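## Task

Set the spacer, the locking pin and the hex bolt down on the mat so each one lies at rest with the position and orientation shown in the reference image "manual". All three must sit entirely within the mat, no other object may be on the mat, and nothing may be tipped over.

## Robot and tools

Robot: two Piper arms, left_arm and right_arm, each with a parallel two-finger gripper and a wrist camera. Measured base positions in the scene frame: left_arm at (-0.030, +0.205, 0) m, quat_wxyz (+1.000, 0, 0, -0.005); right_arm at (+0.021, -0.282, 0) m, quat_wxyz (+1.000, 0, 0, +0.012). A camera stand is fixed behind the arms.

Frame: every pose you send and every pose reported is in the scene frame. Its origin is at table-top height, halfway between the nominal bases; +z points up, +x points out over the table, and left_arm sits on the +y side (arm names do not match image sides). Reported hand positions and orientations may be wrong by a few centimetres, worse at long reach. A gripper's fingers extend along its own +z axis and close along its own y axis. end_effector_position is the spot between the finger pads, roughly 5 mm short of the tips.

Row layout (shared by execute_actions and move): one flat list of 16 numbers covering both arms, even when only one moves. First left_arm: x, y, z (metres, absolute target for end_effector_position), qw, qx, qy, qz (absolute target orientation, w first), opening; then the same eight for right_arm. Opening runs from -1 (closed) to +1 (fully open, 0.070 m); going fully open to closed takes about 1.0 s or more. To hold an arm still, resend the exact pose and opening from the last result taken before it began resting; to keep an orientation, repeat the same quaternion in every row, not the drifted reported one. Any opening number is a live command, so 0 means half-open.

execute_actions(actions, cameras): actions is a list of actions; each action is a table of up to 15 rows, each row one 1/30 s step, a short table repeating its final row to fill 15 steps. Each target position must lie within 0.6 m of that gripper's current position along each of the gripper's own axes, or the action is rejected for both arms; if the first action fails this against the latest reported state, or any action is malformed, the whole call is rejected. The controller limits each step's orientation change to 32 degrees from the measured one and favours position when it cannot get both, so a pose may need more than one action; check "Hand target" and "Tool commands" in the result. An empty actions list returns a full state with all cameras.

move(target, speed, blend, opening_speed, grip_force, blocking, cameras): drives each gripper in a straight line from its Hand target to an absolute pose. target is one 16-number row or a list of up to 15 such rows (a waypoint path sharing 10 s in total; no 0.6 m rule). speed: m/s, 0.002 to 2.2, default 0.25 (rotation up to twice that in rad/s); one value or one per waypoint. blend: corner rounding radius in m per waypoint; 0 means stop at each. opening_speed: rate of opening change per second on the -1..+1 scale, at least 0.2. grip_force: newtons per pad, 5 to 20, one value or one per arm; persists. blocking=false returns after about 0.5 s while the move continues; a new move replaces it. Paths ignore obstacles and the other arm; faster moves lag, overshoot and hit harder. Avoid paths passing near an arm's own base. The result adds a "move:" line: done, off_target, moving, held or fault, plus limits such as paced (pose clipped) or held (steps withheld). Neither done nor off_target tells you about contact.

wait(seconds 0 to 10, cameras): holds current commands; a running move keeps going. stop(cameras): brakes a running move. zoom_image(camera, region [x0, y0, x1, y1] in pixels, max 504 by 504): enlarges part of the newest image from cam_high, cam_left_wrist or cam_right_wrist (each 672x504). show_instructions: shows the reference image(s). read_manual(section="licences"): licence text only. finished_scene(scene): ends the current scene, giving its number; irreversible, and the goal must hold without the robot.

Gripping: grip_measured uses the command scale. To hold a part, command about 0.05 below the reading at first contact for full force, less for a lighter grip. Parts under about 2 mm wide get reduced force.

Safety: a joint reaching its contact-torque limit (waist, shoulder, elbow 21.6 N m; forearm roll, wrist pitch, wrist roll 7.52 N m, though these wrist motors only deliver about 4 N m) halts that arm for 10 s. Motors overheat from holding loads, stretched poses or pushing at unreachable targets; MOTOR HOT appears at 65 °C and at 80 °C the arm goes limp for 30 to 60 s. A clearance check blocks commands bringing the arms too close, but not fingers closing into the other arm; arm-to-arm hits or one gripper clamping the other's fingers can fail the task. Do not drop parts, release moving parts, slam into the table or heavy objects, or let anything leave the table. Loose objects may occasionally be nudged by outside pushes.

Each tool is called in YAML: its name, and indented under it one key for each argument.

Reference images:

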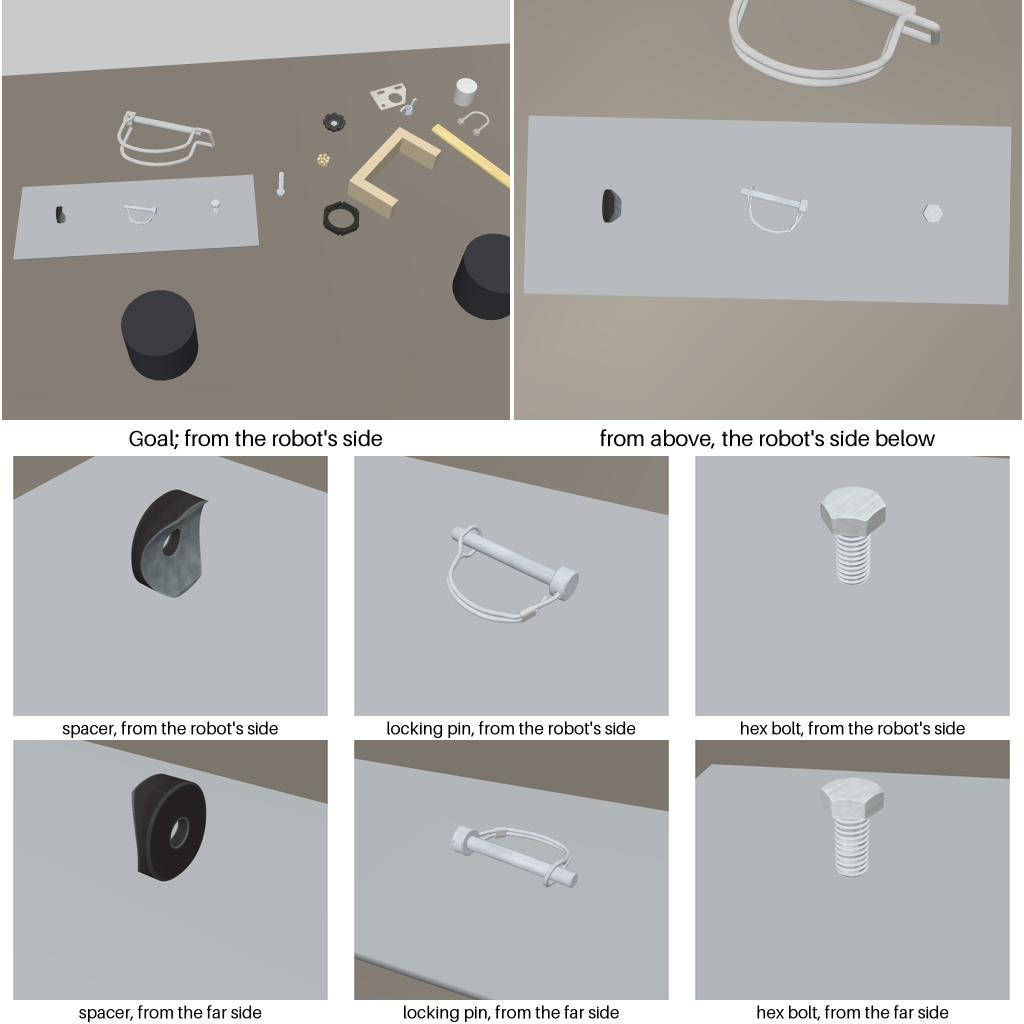

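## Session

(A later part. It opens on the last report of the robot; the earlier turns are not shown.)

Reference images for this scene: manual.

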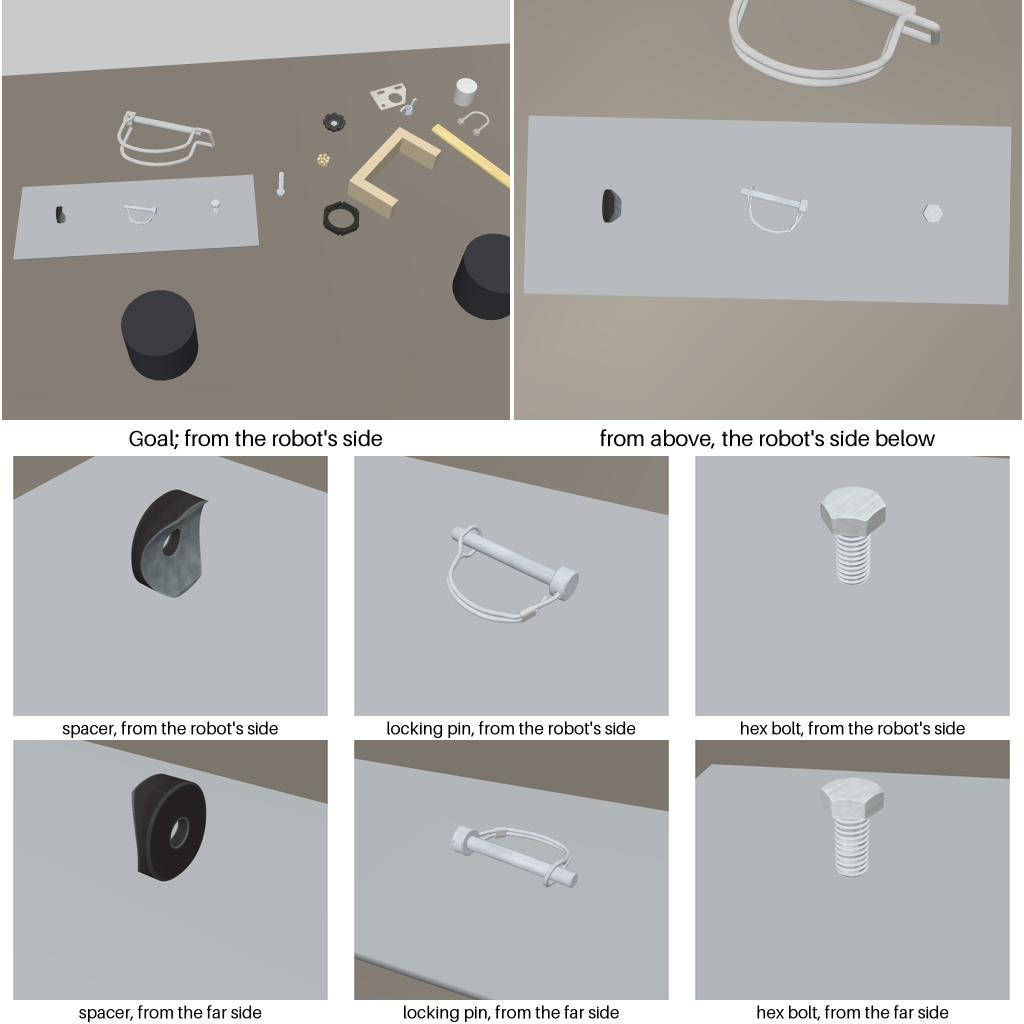

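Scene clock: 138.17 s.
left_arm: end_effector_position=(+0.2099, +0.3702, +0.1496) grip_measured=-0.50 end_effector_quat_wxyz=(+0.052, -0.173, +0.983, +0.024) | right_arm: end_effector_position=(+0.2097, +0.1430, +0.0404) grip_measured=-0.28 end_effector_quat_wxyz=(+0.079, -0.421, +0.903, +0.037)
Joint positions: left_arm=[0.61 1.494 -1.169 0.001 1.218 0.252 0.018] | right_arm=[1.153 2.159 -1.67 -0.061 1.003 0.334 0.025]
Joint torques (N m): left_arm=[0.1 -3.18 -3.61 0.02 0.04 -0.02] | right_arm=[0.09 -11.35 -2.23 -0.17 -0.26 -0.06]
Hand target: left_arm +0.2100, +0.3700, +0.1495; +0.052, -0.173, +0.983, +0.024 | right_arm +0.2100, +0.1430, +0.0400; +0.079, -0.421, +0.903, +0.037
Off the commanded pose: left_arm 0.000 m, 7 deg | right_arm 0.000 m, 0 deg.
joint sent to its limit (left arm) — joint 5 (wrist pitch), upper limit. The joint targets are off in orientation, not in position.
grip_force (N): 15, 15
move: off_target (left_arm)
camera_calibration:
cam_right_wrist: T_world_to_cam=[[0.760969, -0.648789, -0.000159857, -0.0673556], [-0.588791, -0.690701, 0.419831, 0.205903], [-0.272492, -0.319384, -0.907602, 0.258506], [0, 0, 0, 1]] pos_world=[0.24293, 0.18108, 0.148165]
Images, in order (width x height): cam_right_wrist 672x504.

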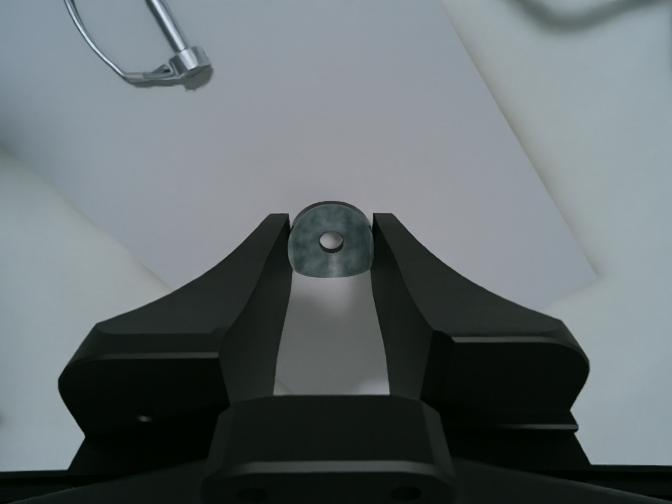

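move:
  target:
    - [0.21,0.37,0.145,0.0,-0.1736,0.9848,0.0,-0.5,0.165,0.113,0.04,0.0859,0.173,0.9811,-0.0151,-0.4]
    - [0.21,0.37,0.145,0.0,-0.1736,0.9848,0.0,-0.5,0.165,0.113,0.018,0.0859,0.173,0.9811,-0.0151,-0.4]
    - [0.21,0.37,0.145,0.0,-0.1736,0.9848,0.0,-0.5,0.165,0.113,0.014,0.0859,0.173,0.9811,-0.0151,-0.4]
    - [0.21,0.37,0.145,0.0,-0.1736,0.9848,0.0,-0.5,0.165,0.113,0.014,0.0859,0.173,0.9811,-0.0151,0.0]
    - [0.21,0.37,0.145,0.0,-0.1736,0.9848,0.0,-0.5,0.155,0.116,0.07,0.0859,0.173,0.9811,-0.0151,0.0]
  speed: [0.25,0.1,0.02,0.1,0.15]
  opening_speed: 0.6
  cameras: ["cam_right_wrist","cam_high"]

Scene clock: 146.47 s.
left_arm: end_effector_position=(+0.2099, +0.3701, +0.1445) grip_measured=-0.50 end_effector_quat_wxyz=(+0.044, -0.173, +0.984, +0.020) | right_arm: end_effector_position=(+0.1552, +0.1160, +0.0704) grip_measured=+0.00 end_effector_quat_wxyz=(+0.087, +0.171, +0.981, +0.005)
Joint positions: left_arm=[0.61 1.51 -1.168 0.001 1.218 0.252 0.018] | right_arm=[1.312 2.074 -1.647 -0.185 1.216 1.746 0.035]
Joint torques (N m): left_arm=[0.12 -3.48 -3.89 -0.07 -0.07 -0.02] | right_arm=[-0.13 -10.38 -2.07 -0.14 0.12 -0.03]
Hand target: left_arm +0.2100, +0.3700, +0.1445; +0.044, -0.173, +0.984, +0.020 | right_arm +0.1550, +0.1158, +0.0697; +0.087, +0.171, +0.981, +0.004
Off the commanded pose: left_arm 0.001 m, 6 deg | right_arm 0.000 m, 2 deg.
joint sent to its limit (left arm) — joint 5 (wrist pitch), upper limit. The joint targets are off in orientation, not in position.
joint sent to its limit (right arm) — joint 5 (wrist pitch), upper limit. The joint targets still meet the commanded pose.
grip_force (N): 15, 15
move: off_target (left_arm)
camera_calibration:
cam_right_wrist: T_world_to_cam=[[-0.342792, -0.938625, -0.0384287, 0.164187], [-0.856292, 0.295377, 0.423693, 0.0693756], [-0.386338, 0.178145, -0.90499, 0.222026], [0, 0, 0, 1]] pos_world=[0.201465, 0.094065, 0.177846]
Images, in order (width x height): cam_high 672x504, cam_right_wrist 672x504.

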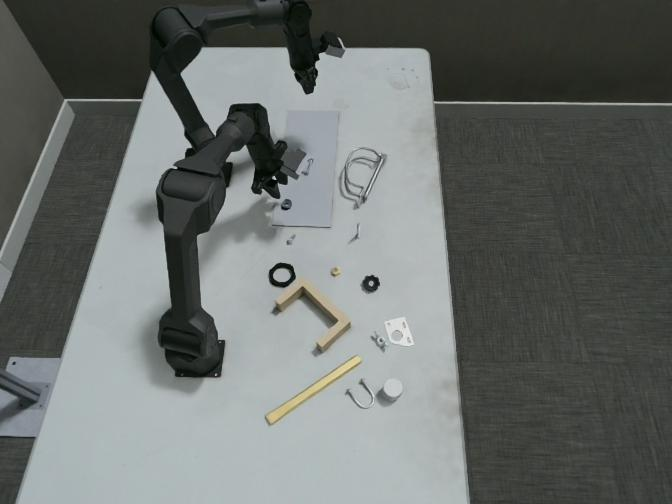

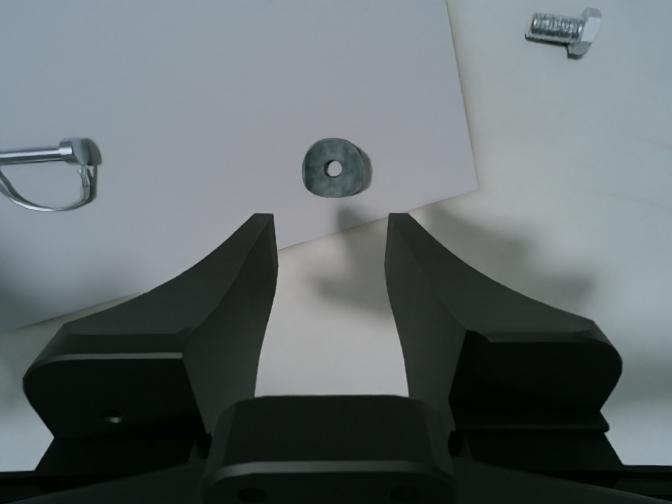

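zoom_image:
  camera: "cam_right_wrist"
  region: [280, 115, 390, 220]

Scaled by 4.582 from the camera's 672x504 image, which has a finer 960x720 frame.

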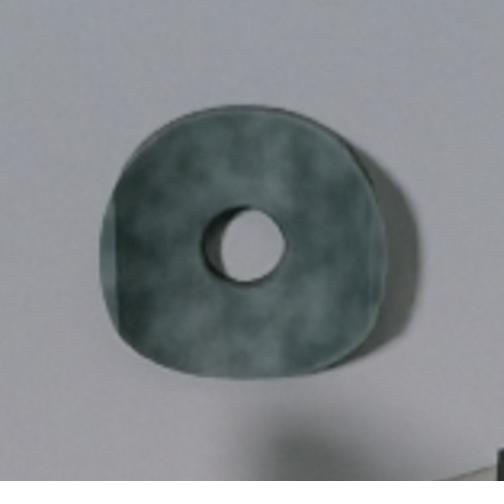

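move:
  target:
    - [0.21,0.37,0.14,0.0,-0.1736,0.9848,0.0,-0.5,0.14,0.06,0.09,0.4071,-0.5029,0.705,0.2904,0.0]
    - [0.21,0.37,0.14,0.0,-0.1736,0.9848,0.0,-0.5,0.1519,0.0741,0.045,0.4071,-0.5029,0.705,0.2904,0.0]
    - [0.21,0.37,0.14,0.0,-0.1736,0.9848,0.0,-0.5,0.1662,0.1155,0.0195,0.4071,-0.5029,0.705,0.2904,0.0]
  speed: [0.3,0.15,0.06]
  blend: [0.01,0.005,0]
  cameras: ["cam_right_wrist"]

zoom_image:
  camera: "cam_right_wrist"
  region: [240, 130, 430, 270]

Scene clock: 151.60 s.
left_arm: end_effector_position=(+0.2099, +0.3702, +0.1396) grip_measured=-0.50 end_effector_quat_wxyz=(+0.037, -0.173, +0.984, +0.017) | right_arm: end_effector_position=(+0.1664, +0.1160, +0.0196) grip_measured=+0.00 end_effector_quat_wxyz=(+0.281, -0.535, +0.780, +0.164)
Joint positions: left_arm=[0.61 1.526 -1.167 0.001 1.218 0.252 0.018] | right_arm=[1.24 1.868 -0.855 -1.743 0.085 1.778 0.035]
Joint torques (N m): left_arm=[0.12 -3.2 -3.31 -0.05 -0.05 -0.02] | right_arm=[-0.3 -9.61 -1.78 -0.11 0.14 -0.19]
Hand target: left_arm +0.2100, +0.3700, +0.1395; +0.037, -0.173, +0.984, +0.017 | right_arm +0.1662, +0.1157, +0.0198; +0.281, -0.535, +0.780, +0.164
Off the commanded pose: left_arm 0.000 m, 5 deg | right_arm 0.001 m, 22 deg.
joint sent to its limit (left arm) — joint 5 (wrist pitch), upper limit. The joint targets are off in orientation, not in position.
joint sent to its limit (right arm) — joint 4 (forearm roll), lower limit. The joint targets are off in orientation, not in position.
grip_force (N): 15, 15
move: off_target (left_arm, right_arm)
camera_calibration:
cam_right_wrist: T_world_to_cam=[[0.923549, -0.38112, 0.0424812, -0.110834], [-0.378756, -0.923892, -0.0544729, 0.171842], [0.0600087, 0.0342184, -0.997611, 0.12462], [0, 0, 0, 1]] pos_world=[0.159969, 0.112259, 0.138391]
Images, in order (width x height): cam_right_wrist 672x504.

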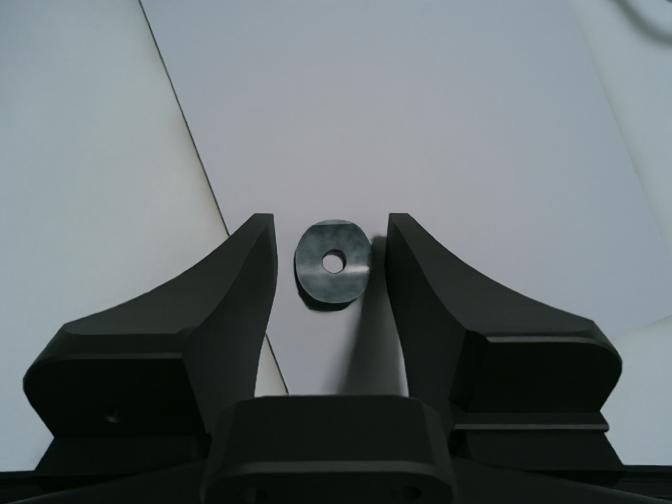

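Scaled by 2.653 from the camera's 672x504 image, which has a finer 960x720 frame.

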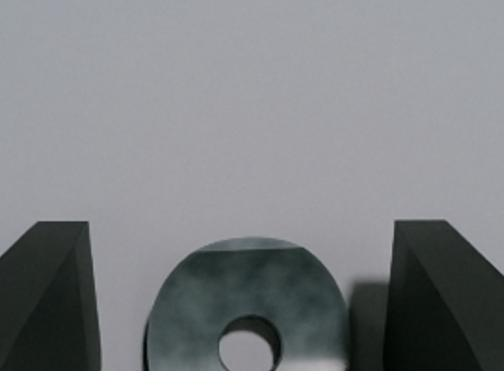

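move:
  target:
    - [0.21,0.37,0.14,0.0,-0.1736,0.9848,0.0,-0.5,0.152,0.074,0.05,0.281,-0.535,0.78,0.164,0.0]
    - [0.21,0.37,0.14,0.0,-0.1736,0.9848,0.0,-0.5,0.15,0.085,0.09,0.0859,0.173,0.9811,-0.0151,0.0]
    - [0.21,0.37,0.14,0.0,-0.1736,0.9848,0.0,-0.5,0.142,0.07,0.09,0.071,-0.5785,0.811,0.0506,0.0]
  speed: [0.15,0.4,0.5]
  blend: [0.01,0,0]

Scene clock: 157.40 s.
left_arm: end_effector_position=(+0.2099, +0.3702, +0.1394) grip_measured=-0.50 end_effector_quat_wxyz=(+0.036, -0.173, +0.984, +0.017) | right_arm: end_effector_position=(+0.1419, +0.0700, +0.0898) grip_measured=+0.00 end_effector_quat_wxyz=(+0.071, -0.578, +0.811, +0.051)
Joint positions: left_arm=[0.61 1.527 -1.167 0.001 1.218 0.252 0.017] | right_arm=[1.215 1.779 -1.267 0 0.972 0.001 0.035]
Joint torques (N m): left_arm=[0.13 -3.99 -4.23 -0.02 -0.05 -0.02] | right_arm=[0.25 -8.79 -2.9 -0.13 -0.1 -0.11]
Hand target: left_arm +0.2100, +0.3700, +0.1395; +0.036, -0.173, +0.984, +0.017 | right_arm +0.1420, +0.0700, +0.0900; +0.071, -0.579, +0.811, +0.051
Off the commanded pose: left_arm 0.001 m, 5 deg | right_arm 0.000 m, 0 deg.
joint sent to its limit (left arm) — joint 5 (wrist pitch), upper limit. The joint targets are off in orientation, not in position.
grip_force (N): 15, 15
move: off_target (left_arm)

move:
  target:
    - [0.21,0.37,0.14,0.0,-0.1736,0.9848,0.0,-0.5,0.1519,0.0741,0.055,0.4071,-0.5029,0.705,0.2904,0.0]
    - [0.21,0.37,0.14,0.0,-0.1736,0.9848,0.0,-0.5,0.1662,0.1155,0.0195,0.4071,-0.5029,0.705,0.2904,0.0]
  speed: [0.3,0.1]
  cameras: ["cam_right_wrist"]

zoom_image:
  camera: "cam_right_wrist"
  region: [240, 150, 430, 290]

Scene clock: 163.20 s.
left_arm: end_effector_position=(+0.2099, +0.3702, +0.1394) grip_measured=-0.50 end_effector_quat_wxyz=(+0.036, -0.173, +0.984, +0.017) | right_arm: end_effector_position=(+0.1667, +0.1163, +0.0201) grip_measured=+0.00 end_effector_quat_wxyz=(+0.408, -0.502, +0.704, +0.291)
Joint positions: left_arm=[0.61 1.527 -1.167 0.001 1.218 0.252 0.017] | right_arm=[1.18 1.975 -0.574 -0.042 -0.794 0.012 0.035]
Joint torques (N m): left_arm=[0.15 -4.11 -4.61 0.01 -0.05 -0.01] | right_arm=[0.42 -7.87 -0.13 -0.02 -0.34 -0.2]
Hand target: left_arm +0.2100, +0.3700, +0.1395; +0.036, -0.173, +0.984, +0.017 | right_arm +0.1662, +0.1155, +0.0195; +0.407, -0.503, +0.705, +0.290
Off the commanded pose: left_arm 0.001 m, 5 deg | right_arm 0.001 m, 0 deg.
joint sent to its limit (left arm) — joint 5 (wrist pitch), upper limit. The joint targets are off in orientation, not in position.
grip_force (N): 15, 15
move: off_target (left_arm)
camera_calibration:
cam_right_wrist: T_world_to_cam=[[0.943725, -0.330685, -0.00550487, -0.119264], [-0.301058, -0.852045, -0.428233, 0.158444], [0.13692, 0.405791, -0.903652, 0.0671891], [0, 0, 0, 1]] pos_world=[0.151053, 0.068298, 0.12791]
Images, in order (width x height): cam_right_wrist 672x504.

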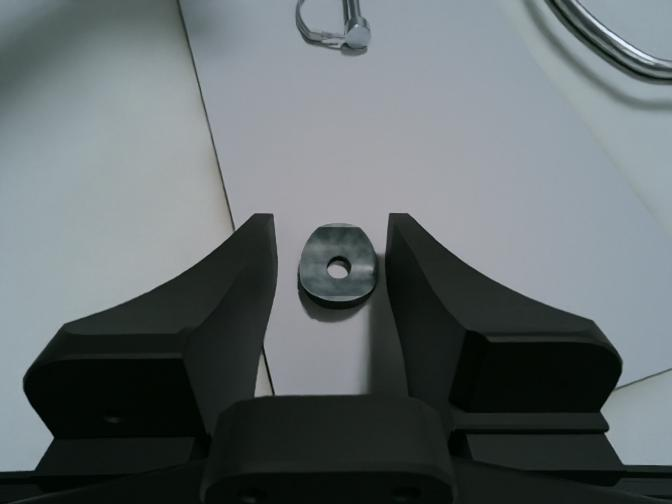

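Scaled by 2.653 from the camera's 672x504 image, which has a finer 960x720 frame.

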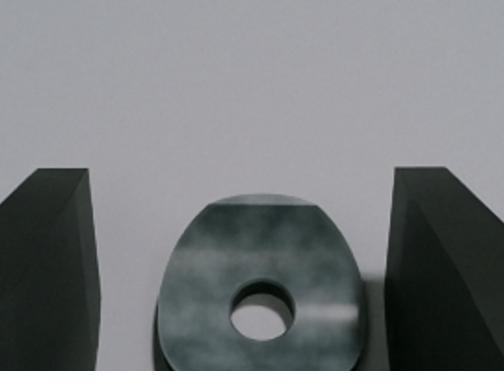

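move:
  target:
    - [0.21,0.37,0.14,0.0,-0.1736,0.9848,0.0,-0.5,0.1667,0.1163,0.0202,0.4071,-0.5029,0.705,0.2904,0.0]
    - [0.21,0.37,0.14,0.0,-0.1736,0.9848,0.0,-0.5,0.1667,0.1163,0.0202,0.4071,-0.5029,0.705,0.2904,-0.36]
    - [0.21,0.37,0.14,0.0,-0.1736,0.9848,0.0,-0.5,0.1667,0.1163,0.07,0.4071,-0.5029,0.705,0.2904,-0.36]
    - [0.21,0.37,0.14,0.0,-0.1736,0.9848,0.0,-0.5,0.19,0.11,0.08,0.071,-0.5785,0.811,0.0506,-0.36]
    - [0.21,0.37,0.14,0.0,-0.1736,0.9848,0.0,-0.5,0.22,0.12,0.08,0.0,0.0,1.0,0.0,-0.36]
  speed: [0.1,0.1,0.15,0.4,0.5]
  opening_speed: 0.8
  cameras: ["cam_right_wrist"]

zoom_image:
  camera: "cam_right_wrist"
  region: [240, 180, 430, 320]

Scene clock: 170.40 s.
left_arm: end_effector_position=(+0.2099, +0.3702, +0.1394) grip_measured=-0.50 end_effector_quat_wxyz=(+0.036, -0.173, +0.984, +0.017) | right_arm: end_effector_position=(+0.2197, +0.1199, +0.0799) grip_measured=-0.31 end_effector_quat_wxyz=(+0.021, +0.000, +0.999, +0.042)
Joint positions: left_arm=[0.61 1.527 -1.167 0.001 1.218 0.252 0.018] | right_arm=[1.087 2.117 -1.768 0 1.216 1.111 0.024]
Joint torques (N m): left_arm=[0.17 -3.64 -4.31 0.05 -0.05 -0.01] | right_arm=[-0.09 -10.94 -2.94 -0.1 -0.01 -0.16]
Hand target: left_arm +0.2100, +0.3700, +0.1395; +0.036, -0.173, +0.984, +0.017 | right_arm +0.2199, +0.1198, +0.0797; +0.021, +0.000, +0.999, +0.042
Off the commanded pose: left_arm 0.001 m, 5 deg | right_arm 0.000 m, 5 deg.
joint sent to its limit (left arm) — joint 5 (wrist pitch), upper limit. The joint targets are off in orientation, not in position.
joint sent to its limit (right arm) — joint 5 (wrist pitch), upper limit. The joint targets are off in orientation, not in position.
grip_force (N): 15, 15
move: off_target (left_arm, right_arm)
camera_calibration:
cam_right_wrist: T_world_to_cam=[[-0.00480893, -0.996615, -0.0820716, 0.126481], [-0.843967, -0.0399772, 0.534904, 0.148025], [-0.536374, 0.071838, -0.840917, 0.295379], [0, 0, 0, 1]] pos_world=[0.28397, 0.110751, 0.179591]
Images, in order (width x height): cam_right_wrist 672x504.

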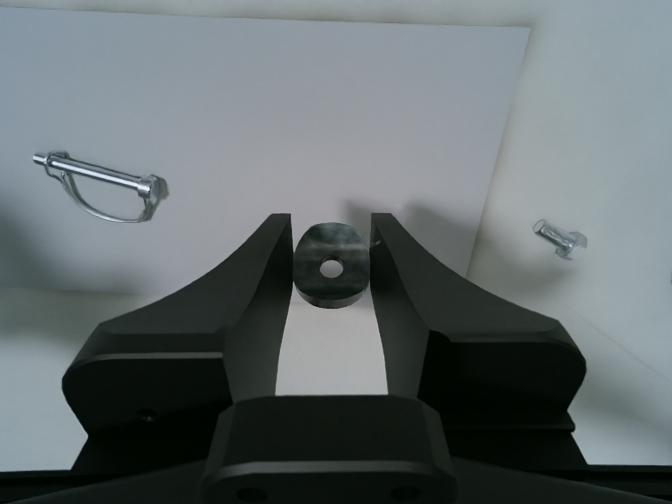

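Scaled by 2.653 from the camera's 672x504 image, which has a finer 960x720 frame.

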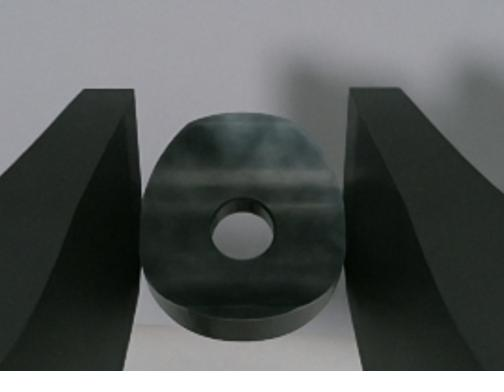

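move:
  target:
    - [0.21,0.37,0.14,0.0,-0.1736,0.9848,0.0,-0.5,0.24,0.13,0.07,-0.183,0.683,0.683,0.183,-0.36]
  speed: 0.4
  cameras: ["cam_right_wrist"]

zoom_image:
  camera: "cam_right_wrist"
  region: [240, 180, 430, 320]

Scene clock: 173.03 s.
left_arm: end_effector_position=(+0.2099, +0.3702, +0.1394) grip_measured=-0.50 end_effector_quat_wxyz=(+0.036, -0.173, +0.984, +0.017) | right_arm: end_effector_position=(+0.2400, +0.1296, +0.0693) grip_measured=-0.31 end_effector_quat_wxyz=(-0.197, +0.674, +0.686, +0.190)
Joint positions: left_arm=[0.61 1.527 -1.167 0.001 1.218 0.252 0.017] | right_arm=[0.9 1.963 -1.33 0.569 0.655 2.086 0.024]
Joint torques (N m): left_arm=[0.17 -4.15 -4.07 0.07 -0.05 -0.01] | right_arm=[0.01 -11.41 -3.01 0.1 -0.14 -0.04]
Hand target: left_arm +0.2100, +0.3700, +0.1395; +0.036, -0.173, +0.984, +0.017 | right_arm +0.2401, +0.1298, +0.0698; -0.197, +0.674, +0.686, +0.190
Off the commanded pose: left_arm 0.001 m, 5 deg | right_arm 0.001 m, 2 deg.
joint sent to its limit (left arm) — joint 5 (wrist pitch), upper limit. The joint targets are off in orientation, not in position.
joint sent to its limit (right arm) — joint 6 (wrist roll), upper limit. The joint targets still meet the commanded pose.
grip_force (N): 15, 15
move: off_target (left_arm)
camera_calibration:
cam_right_wrist: T_world_to_cam=[[-0.999847, -0.0137715, 0.0107407, 0.240433], [0.0043792, 0.397655, 0.917525, -0.115645], [-0.0169067, 0.917432, -0.397534, 0.031739], [0, 0, 0, 1]] pos_world=[0.241439, 0.0201796, 0.116142]
Images, in order (width x height): cam_right_wrist 672x504.

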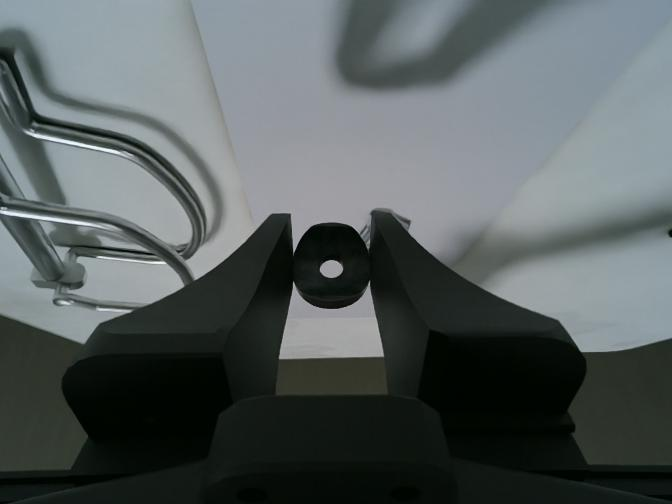

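Scaled by 2.653 from the camera's 672x504 image, which has a finer 960x720 frame.

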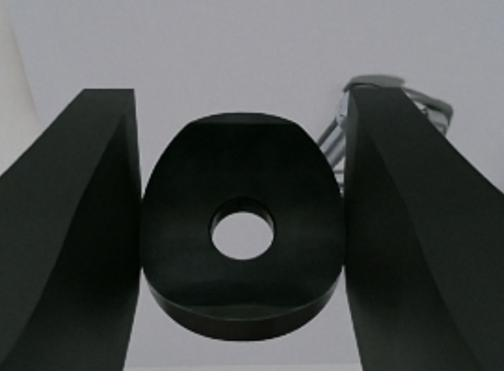

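move:
  target:
    - [0.21,0.37,0.14,0.0,-0.1736,0.9848,0.0,-0.5,0.24,0.13,0.028,-0.193,0.677,0.685,0.188,-0.36]
    - [0.21,0.37,0.14,0.0,-0.1736,0.9848,0.0,-0.5,0.24,0.13,0.0205,-0.193,0.677,0.685,0.188,-0.36]
  speed: [0.12,0.015]

Scene clock: 177.03 s.
left_arm: end_effector_position=(+0.2099, +0.3702, +0.1394) grip_measured=-0.50 end_effector_quat_wxyz=(+0.036, -0.173, +0.984, +0.017) | right_arm: end_effector_position=(+0.2403, +0.1300, +0.0209) grip_measured=-0.31 end_effector_quat_wxyz=(-0.193, +0.677, +0.685, +0.188)
Joint positions: left_arm=[0.61 1.527 -1.167 0.001 1.218 0.252 0.017] | right_arm=[0.905 2.051 -1.261 0.688 0.524 1.946 0.024]
Joint torques (N m): left_arm=[0.19 -4.14 -3.72 0.07 -0.04 -0.01] | right_arm=[-0.27 -9.73 -1.84 0.13 -0.2 -0.2]
Hand target: left_arm +0.2100, +0.3700, +0.1395; +0.036, -0.173, +0.984, +0.017 | right_arm +0.2400, +0.1300, +0.0205; -0.193, +0.677, +0.685, +0.188
Off the commanded pose: left_arm 0.001 m, 5 deg | right_arm 0.001 m, 0 deg.
joint sent to its limit (left arm) — joint 5 (wrist pitch), upper limit. The joint targets are off in orientation, not in position.
grip_force (N): 15, 15
move: off_target (left_arm)

move:
  target: [0.21,0.37,0.14,0.0,-0.1736,0.9848,0.0,-0.5,0.24,0.13,0.0193,-0.193,0.677,0.685,0.188,-0.36]
  speed: 0.015

move:
  target: [0.21,0.37,0.14,0.0,-0.1736,0.9848,0.0,-0.5,0.24,0.13,0.0183,-0.193,0.677,0.685,0.188,-0.36]
  speed: 0.015
  cameras: ["cam_right_wrist"]

zoom_image:
  camera: "cam_right_wrist"
  region: [240, 180, 430, 320]

Scene clock: 180.13 s.
left_arm: end_effector_position=(+0.2099, +0.3702, +0.1394) grip_measured=-0.50 end_effector_quat_wxyz=(+0.036, -0.173, +0.984, +0.017) | right_arm: end_effector_position=(+0.2404, +0.1301, +0.0198) grip_measured=-0.31 end_effector_quat_wxyz=(-0.193, +0.677, +0.685, +0.189)
Joint positions: left_arm=[0.61 1.527 -1.167 0.001 1.218 0.252 0.018] | right_arm=[0.905 2.053 -1.26 0.692 0.522 1.94 0.024]
Joint torques (N m): left_arm=[0.19 -4.15 -3.4 0.07 -0.05 -0.01] | right_arm=[-0.4 -7.98 -1.43 0.05 -0.19 -0.21]
Hand target: left_arm +0.2100, +0.3700, +0.1395; +0.036, -0.173, +0.984, +0.017 | right_arm +0.2400, +0.1300, +0.0193; -0.193, +0.677, +0.685, +0.188
Off the commanded pose: left_arm 0.001 m, 5 deg | right_arm 0.001 m, 0 deg.
joint sent to its limit (left arm) — joint 5 (wrist pitch), upper limit. The joint targets are off in orientation, not in position.
grip_force (N): 15, 15
move: off_target (left_arm)

Scene clock: 183.03 s.
left_arm: end_effector_position=(+0.2099, +0.3702, +0.1394) grip_measured=-0.50 end_effector_quat_wxyz=(+0.036, -0.173, +0.984, +0.017) | right_arm: end_effector_position=(+0.2403, +0.1300, +0.0187) grip_measured=-0.31 end_effector_quat_wxyz=(-0.193, +0.677, +0.685, +0.188)
Joint positions: left_arm=[0.61 1.527 -1.167 0.001 1.218 0.252 0.017] | right_arm=[0.905 2.055 -1.258 0.695 0.519 1.936 0.024]
Joint torques (N m): left_arm=[0.2 -4.14 -3.47 0.07 -0.05 -0.01] | right_arm=[-0.37 -5.19 -0.52 -0.11 -0.13 -0.22]
Hand target: left_arm +0.2100, +0.3700, +0.1395; +0.036, -0.173, +0.984, +0.017 | right_arm +0.2400, +0.1300, +0.0183; -0.193, +0.677, +0.685, +0.188
Off the commanded pose: left_arm 0.001 m, 5 deg | right_arm 0.001 m, 0 deg.
joint sent to its limit (left arm) — joint 5 (wrist pitch), upper limit. The joint targets are off in orientation, not in position.
grip_force (N): 15, 15
move: off_target (left_arm)
camera_calibration:
cam_right_wrist: T_world_to_cam=[[-0.999939, -0.00725528, 0.00832735, 0.24045], [0.00467582, 0.404983, 0.914312, -0.0703411], [-0.010006, 0.914296, -0.404924, 0.0101406], [0, 0, 0, 1]] pos_world=[0.240865, 0.0209599, 0.0664176]
Images, in order (width x height): cam_right_wrist 672x504.

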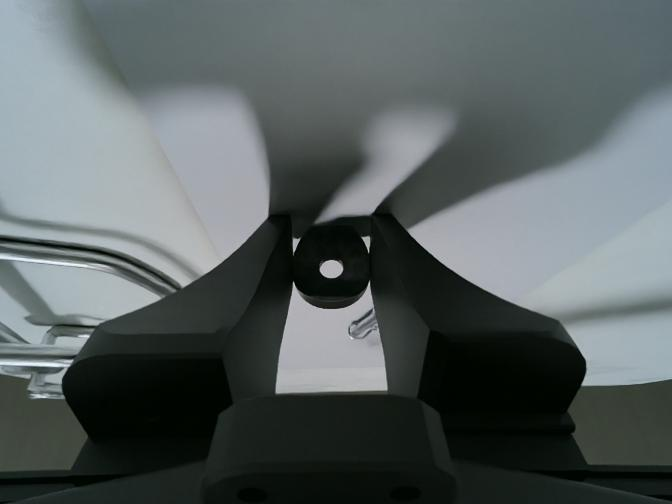

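Scaled by 2.653 from the camera's 672x504 image, which has a finer 960x720 frame.

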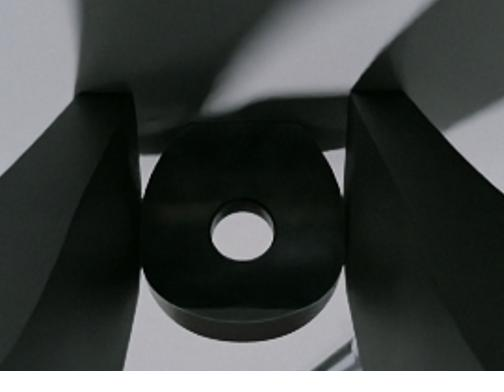

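move:
  target: [0.21,0.37,0.14,0.0,-0.1736,0.9848,0.0,-0.5,0.24,0.13,0.0174,-0.193,0.677,0.685,0.188,-0.36]
  speed: 0.015
  cameras: ["cam_right_wrist"]

zoom_image:
  camera: "cam_right_wrist"
  region: [240, 180, 430, 320]

Scene clock: 186.73 s.
left_arm: end_effector_position=(+0.2099, +0.3702, +0.1394) grip_measured=-0.50 end_effector_quat_wxyz=(+0.036, -0.173, +0.984, +0.017) | right_arm: end_effector_position=(+0.2402, +0.1300, +0.0179) grip_measured=-0.31 end_effector_quat_wxyz=(-0.193, +0.677, +0.685, +0.188)
Joint positions: left_arm=[0.61 1.527 -1.167 0.001 1.218 0.252 0.017] | right_arm=[0.905 2.057 -1.257 0.699 0.517 1.932 0.024]
Joint torques (N m): left_arm=[0.2 -4.14 -3.78 0.07 -0.05 0] | right_arm=[-0.43 -1.88 0.41 -0.31 -0.05 -0.21]
Hand target: left_arm +0.2100, +0.3700, +0.1395; +0.036, -0.173, +0.984, +0.017 | right_arm +0.2400, +0.1300, +0.0174; -0.193, +0.677, +0.685, +0.188
Off the commanded pose: left_arm 0.001 m, 5 deg | right_arm 0.001 m, 0 deg.
joint sent to its limit (left arm) — joint 5 (wrist pitch), upper limit. The joint targets are off in orientation, not in position.
grip_force (N): 15, 15
move: off_target (left_arm)
camera_calibration:
cam_right_wrist: T_world_to_cam=[[-0.999936, -0.00714416, 0.0088233, 0.240419], [0.00517553, 0.404872, 0.914359, -0.0697315], [-0.0101046, 0.914346, -0.404809, 0.00983166], [0, 0, 0, 1]] pos_world=[0.240864, 0.0209604, 0.0656183]
Images, in order (width x height): cam_right_wrist 672x504.

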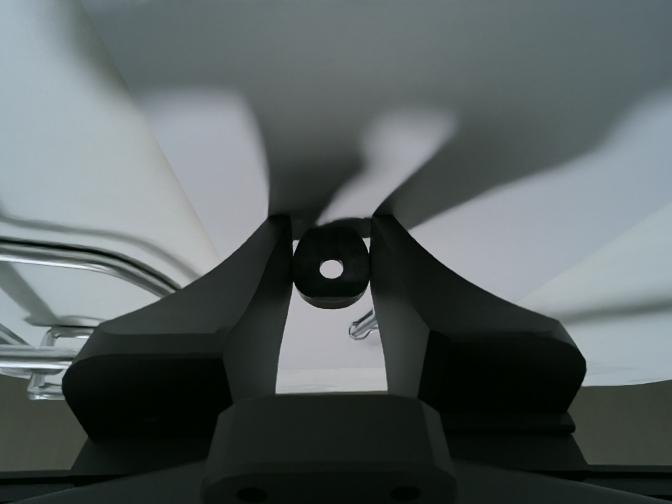

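Scaled by 2.653 from the camera's 672x504 image, which has a finer 960x720 frame.

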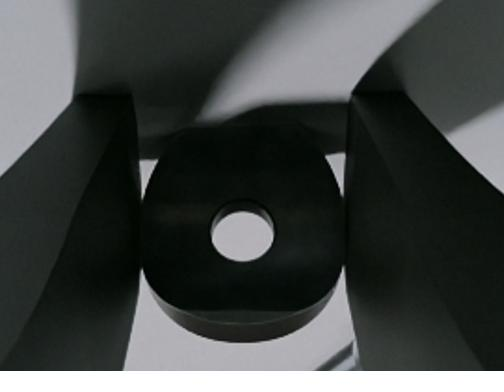

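move:
  target: [0.21,0.37,0.14,0.0,-0.1736,0.9848,0.0,-0.5,0.24,0.13,0.0205,-0.193,0.677,0.685,0.188,-0.36]
  speed: 0.02

Scene clock: 189.23 s.
left_arm: end_effector_position=(+0.2099, +0.3702, +0.1394) grip_measured=-0.50 end_effector_quat_wxyz=(+0.036, -0.173, +0.984, +0.017) | right_arm: end_effector_position=(+0.2398, +0.1294, +0.0196) grip_measured=-0.31 end_effector_quat_wxyz=(-0.193, +0.677, +0.685, +0.187)
Joint positions: left_arm=[0.61 1.527 -1.167 0.001 1.218 0.252 0.017] | right_arm=[0.905 2.052 -1.259 0.688 0.525 1.945 0.024]
Joint torques (N m): left_arm=[0.21 -4.18 -3.96 0.07 -0.05 -0.01] | right_arm=[-0.21 -11.62 -2.5 0.08 -0.02 -0.07]
Hand target: left_arm +0.2100, +0.3700, +0.1395; +0.036, -0.173, +0.984, +0.017 | right_arm +0.2400, +0.1300, +0.0205; -0.193, +0.677, +0.685, +0.188
Off the commanded pose: left_arm 0.001 m, 5 deg | right_arm 0.001 m, 0 deg.
joint sent to its limit (left arm) — joint 5 (wrist pitch), upper limit. The joint targets are off in orientation, not in position.
grip_force (N): 15, 15
move: off_target (left_arm)

move:
  target: [0.21,0.37,0.14,0.0,-0.1736,0.9848,0.0,-0.5,0.24,0.13,0.0205,-0.193,0.677,0.685,0.188,-0.15]
  speed: 0.02
  opening_speed: 0.2
  cameras: ["cam_right_wrist"]

zoom_image:
  camera: "cam_right_wrist"
  region: [240, 180, 430, 320]

Scene clock: 192.70 s.
left_arm: end_effector_position=(+0.2099, +0.3702, +0.1394) grip_measured=-0.50 end_effector_quat_wxyz=(+0.036, -0.173, +0.984, +0.017) | right_arm: end_effector_position=(+0.2401, +0.1297, +0.0203) grip_measured=-0.15 end_effector_quat_wxyz=(-0.193, +0.677, +0.685, +0.188)
Joint positions: left_arm=[0.61 1.527 -1.167 0.001 1.218 0.252 0.017] | right_arm=[0.905 2.051 -1.26 0.688 0.525 1.945 0.03]
Joint torques (N m): left_arm=[0.21 -4.18 -4.33 0.07 -0.05 0] | right_arm=[0.21 -11.74 -2.8 0.17 -0.23 -0.16]
Hand target: left_arm +0.2100, +0.3700, +0.1395; +0.036, -0.173, +0.984, +0.017 | right_arm +0.2400, +0.1300, +0.0205; -0.193, +0.677, +0.685, +0.188
Off the commanded pose: left_arm 0.001 m, 5 deg | right_arm 0.000 m, 0 deg.
joint sent to its limit (left arm) — joint 5 (wrist pitch), upper limit. The joint targets are off in orientation, not in position.
grip_force (N): 15, 15
move: off_target (left_arm)
camera_calibration:
cam_right_wrist: T_world_to_cam=[[-0.999927, -0.00751648, 0.00944469, 0.240256], [0.00557756, 0.406191, 0.913771, -0.0719742], [-0.0107047, 0.913757, -0.406119, 0.0113655], [0, 0, 0, 1]] pos_world=[0.240761, 0.0206558, 0.0681145]
Images, in order (width x height): cam_right_wrist 672x504.

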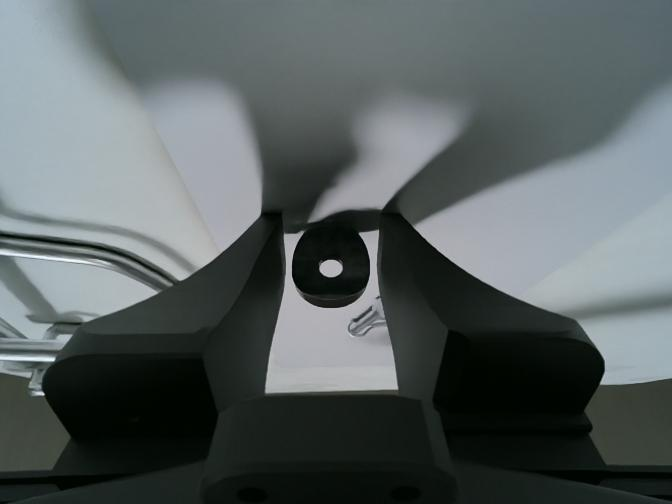

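Scaled by 2.653 from the camera's 672x504 image, which has a finer 960x720 frame.

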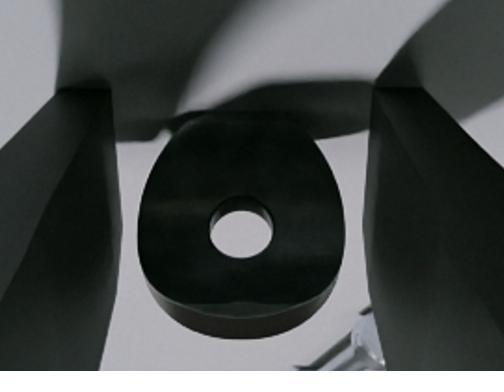

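move:
  target:
    - [0.21,0.37,0.14,0.0,-0.1736,0.9848,0.0,-0.5,0.24,0.1295,0.0207,-0.193,0.677,0.685,0.188,0.1]
    - [0.21,0.37,0.14,0.0,-0.1736,0.9848,0.0,-0.5,0.24,0.103,0.063,-0.193,0.677,0.685,0.188,0.1]
    - [0.21,0.37,0.14,0.0,-0.1736,0.9848,0.0,-0.5,0.22,0.06,0.12,-0.193,0.677,0.685,0.188,0.1]
    - [0.21,0.37,0.14,0.0,-0.1736,0.9848,0.0,-0.5,0.18,0.02,0.12,0,0,1,0,0.0]
    - [0.21,0.37,0.14,0.0,-0.1736,0.9848,0.0,-0.5,0.165,-0.01,0.1,0.0751,-0.5056,0.8583,0.0443,0.0]
  speed: [0.05,0.07,0.3,0.5,0.5]
  blend: [0,0.005,0.02,0.01,0]
  opening_speed: 0.5
  cameras: ["all"]

zoom_image:
  camera: "cam_high"
  region: [260, 100, 400, 300]

zoom_image:
  camera: "cam_right_wrist"
  region: [240, 130, 440, 280]

Scene clock: 199.53 s.
left_arm: end_effector_position=(+0.2099, +0.3702, +0.1394) grip_measured=-0.50 end_effector_quat_wxyz=(+0.036, -0.173, +0.984, +0.017) | right_arm: end_effector_position=(+0.1648, -0.0100, +0.0998) grip_measured=+0.00 end_effector_quat_wxyz=(+0.075, -0.505, +0.858, +0.044)
Joint positions: left_arm=[0.61 1.527 -1.167 0.001 1.218 0.252 0.017] | right_arm=[1.062 1.552 -1.022 -0.004 0.954 0.024 0.035]
Joint torques (N m): left_arm=[0.22 -3.77 -4.68 0.07 -0.05 0] | right_arm=[0.11 -7 -2.37 -0.1 -0.27 -0.1]
Hand target: left_arm +0.2100, +0.3700, +0.1395; +0.036, -0.173, +0.984, +0.017 | right_arm +0.1650, -0.0100, +0.1000; +0.075, -0.506, +0.858, +0.044
Off the commanded pose: left_arm 0.001 m, 5 deg | right_arm 0.000 m, 0 deg.
joint sent to its limit (left arm) — joint 5 (wrist pitch), upper limit. The joint targets are off in orientation, not in position.
grip_force (N): 15, 15
move: off_target (left_arm); blend cut to 0 m at target 4; target 4's new opening was sent with right_arm's hand 0.001 m and 3 deg from that target
camera_calibration:
cam_left_wrist: T_world_to_cam=[[0.338256, -0.940728, -0.0247706, 0.28093], [-0.807514, -0.303671, 0.505673, 0.21181], [-0.483223, -0.151044, -0.862369, 0.405065], [0, 0, 0, 1]] pos_world=[0.27175, 0.389782, 0.249167]
cam_right_wrist: T_world_to_cam=[[0.870777, -0.491679, -0.0000896546, -0.149028], [-0.446067, -0.790074, 0.420485, 0.0242389], [-0.206814, -0.366109, -0.907299, 0.240021], [0, 0, 0, 1]] pos_world=[0.190222, 0.0337503, 0.207565]

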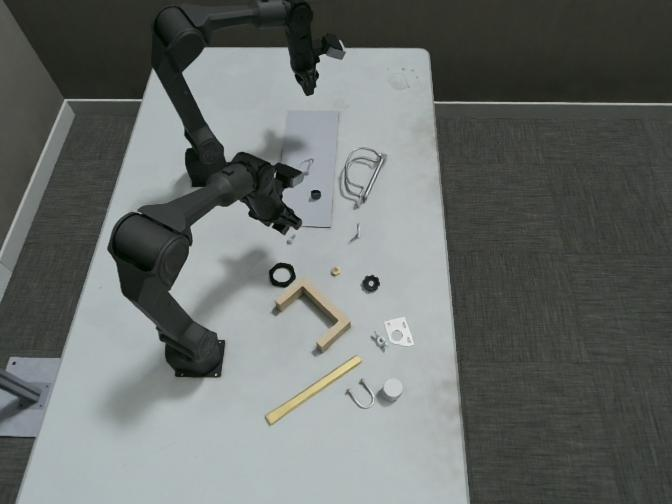

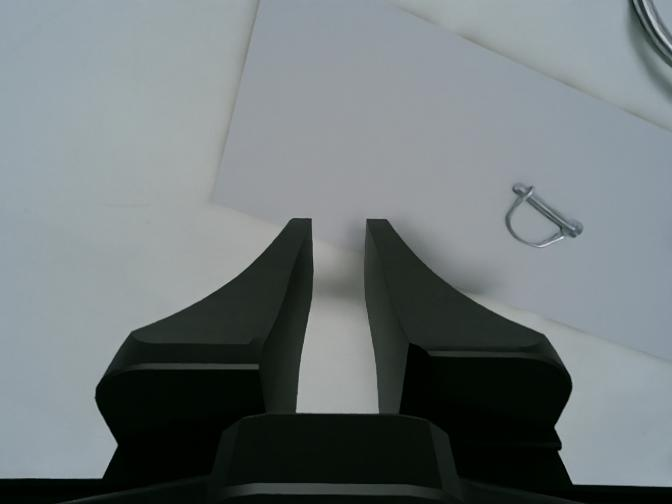

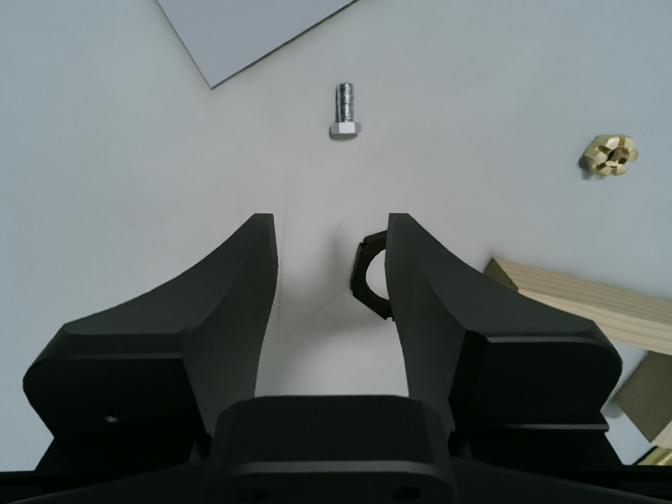

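Scaled by 2.520 from the camera's 672x504 image, which has a finer 960x720 frame.

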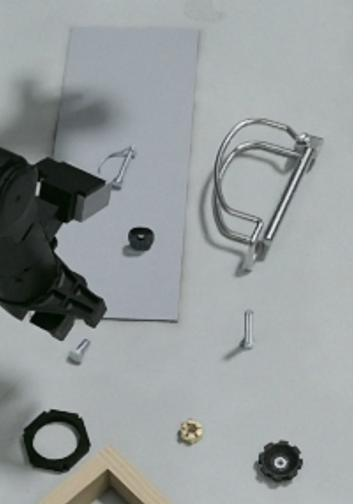

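Scaled by 2.520 from the camera's 672x504 image, which has a finer 960x720 frame.

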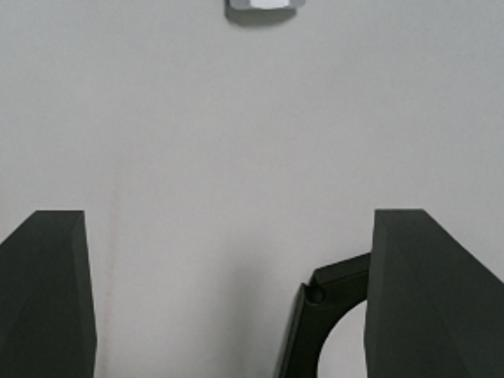

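zoom_image:
  camera: "cam_high"
  region: [290, 170, 340, 220]

zoom_image:
  camera: "cam_right_wrist"
  region: [290, 60, 400, 160]

Scaled by 10.080 from the camera's 672x504 image, which has a finer 960x720 frame.

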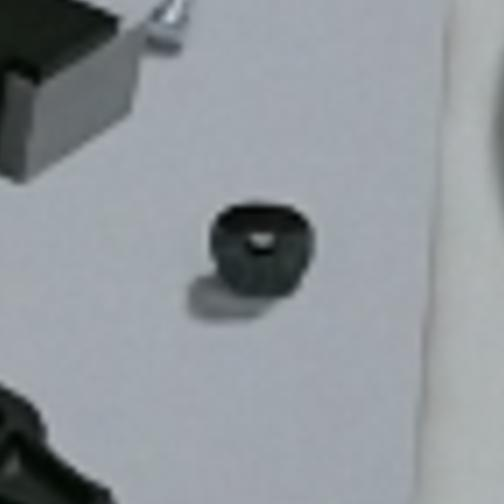

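Scaled by 4.582 from the camera's 672x504 image, which has a finer 960x720 frame.

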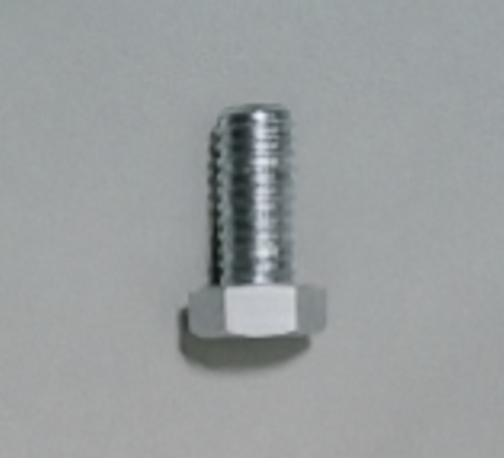

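move:
  target:
    - [0.21,0.37,0.14,0.0,-0.1736,0.9848,0.0,-0.5,0.1625,-0.0248,0.055,0.3999,-0.4435,0.7682,0.2309,0.0]
    - [0.21,0.37,0.14,0.0,-0.1736,0.9848,0.0,-0.5,0.183,0.0107,0.0165,0.3999,-0.4435,0.7682,0.2309,0.0]
  speed: [0.3,0.1]
  cameras: ["cam_right_wrist"]

zoom_image:
  camera: "cam_right_wrist"
  region: [240, 160, 430, 300]

Scene clock: 205.20 s.
left_arm: end_effector_position=(+0.2099, +0.3702, +0.1394) grip_measured=-0.50 end_effector_quat_wxyz=(+0.036, -0.173, +0.984, +0.017) | right_arm: end_effector_position=(+0.1832, +0.0113, +0.0169) grip_measured=+0.00 end_effector_quat_wxyz=(+0.401, -0.443, +0.768, +0.231)
Joint positions: left_arm=[0.61 1.527 -1.167 0.001 1.218 0.252 0.017] | right_arm=[1.062 1.794 -0.261 0.043 -0.838 -0.007 0.035]
Joint torques (N m): left_arm=[0.24 -4.05 -4.42 0.06 -0.05 0] | right_arm=[-0.33 -5.62 -0.21 -0.12 -0.35 0.04]
Hand target: left_arm +0.2100, +0.3700, +0.1395; +0.036, -0.173, +0.984, +0.017 | right_arm +0.1830, +0.0107, +0.0165; +0.400, -0.443, +0.768, +0.231
Off the commanded pose: left_arm 0.001 m, 5 deg | right_arm 0.001 m, 0 deg.
joint sent to its limit (left arm) — joint 5 (wrist pitch), upper limit. The joint targets are off in orientation, not in position.
grip_force (N): 15, 15
move: off_target (left_arm)
camera_calibration:
cam_right_wrist: T_world_to_cam=[[0.863323, -0.504628, -0.00481306, -0.152978], [-0.474696, -0.808804, -0.347131, 0.102533], [0.171279, 0.301971, -0.937804, 0.100017], [0, 0, 0, 1]] pos_world=[0.16361, -0.0244699, 0.128652]
Images, in order (width x height): cam_right_wrist 672x504.

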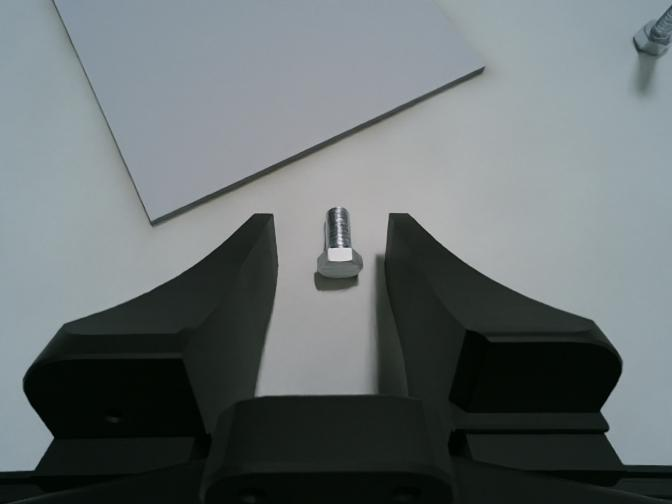

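Scaled by 2.653 from the camera's 672x504 image, which has a finer 960x720 frame.

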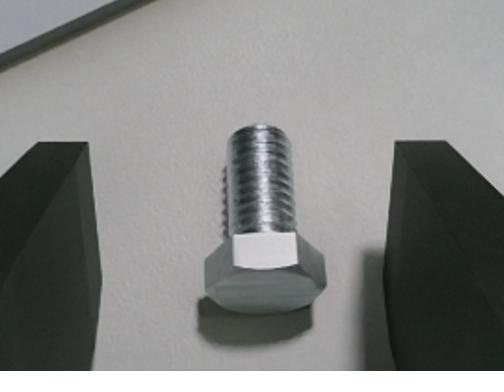

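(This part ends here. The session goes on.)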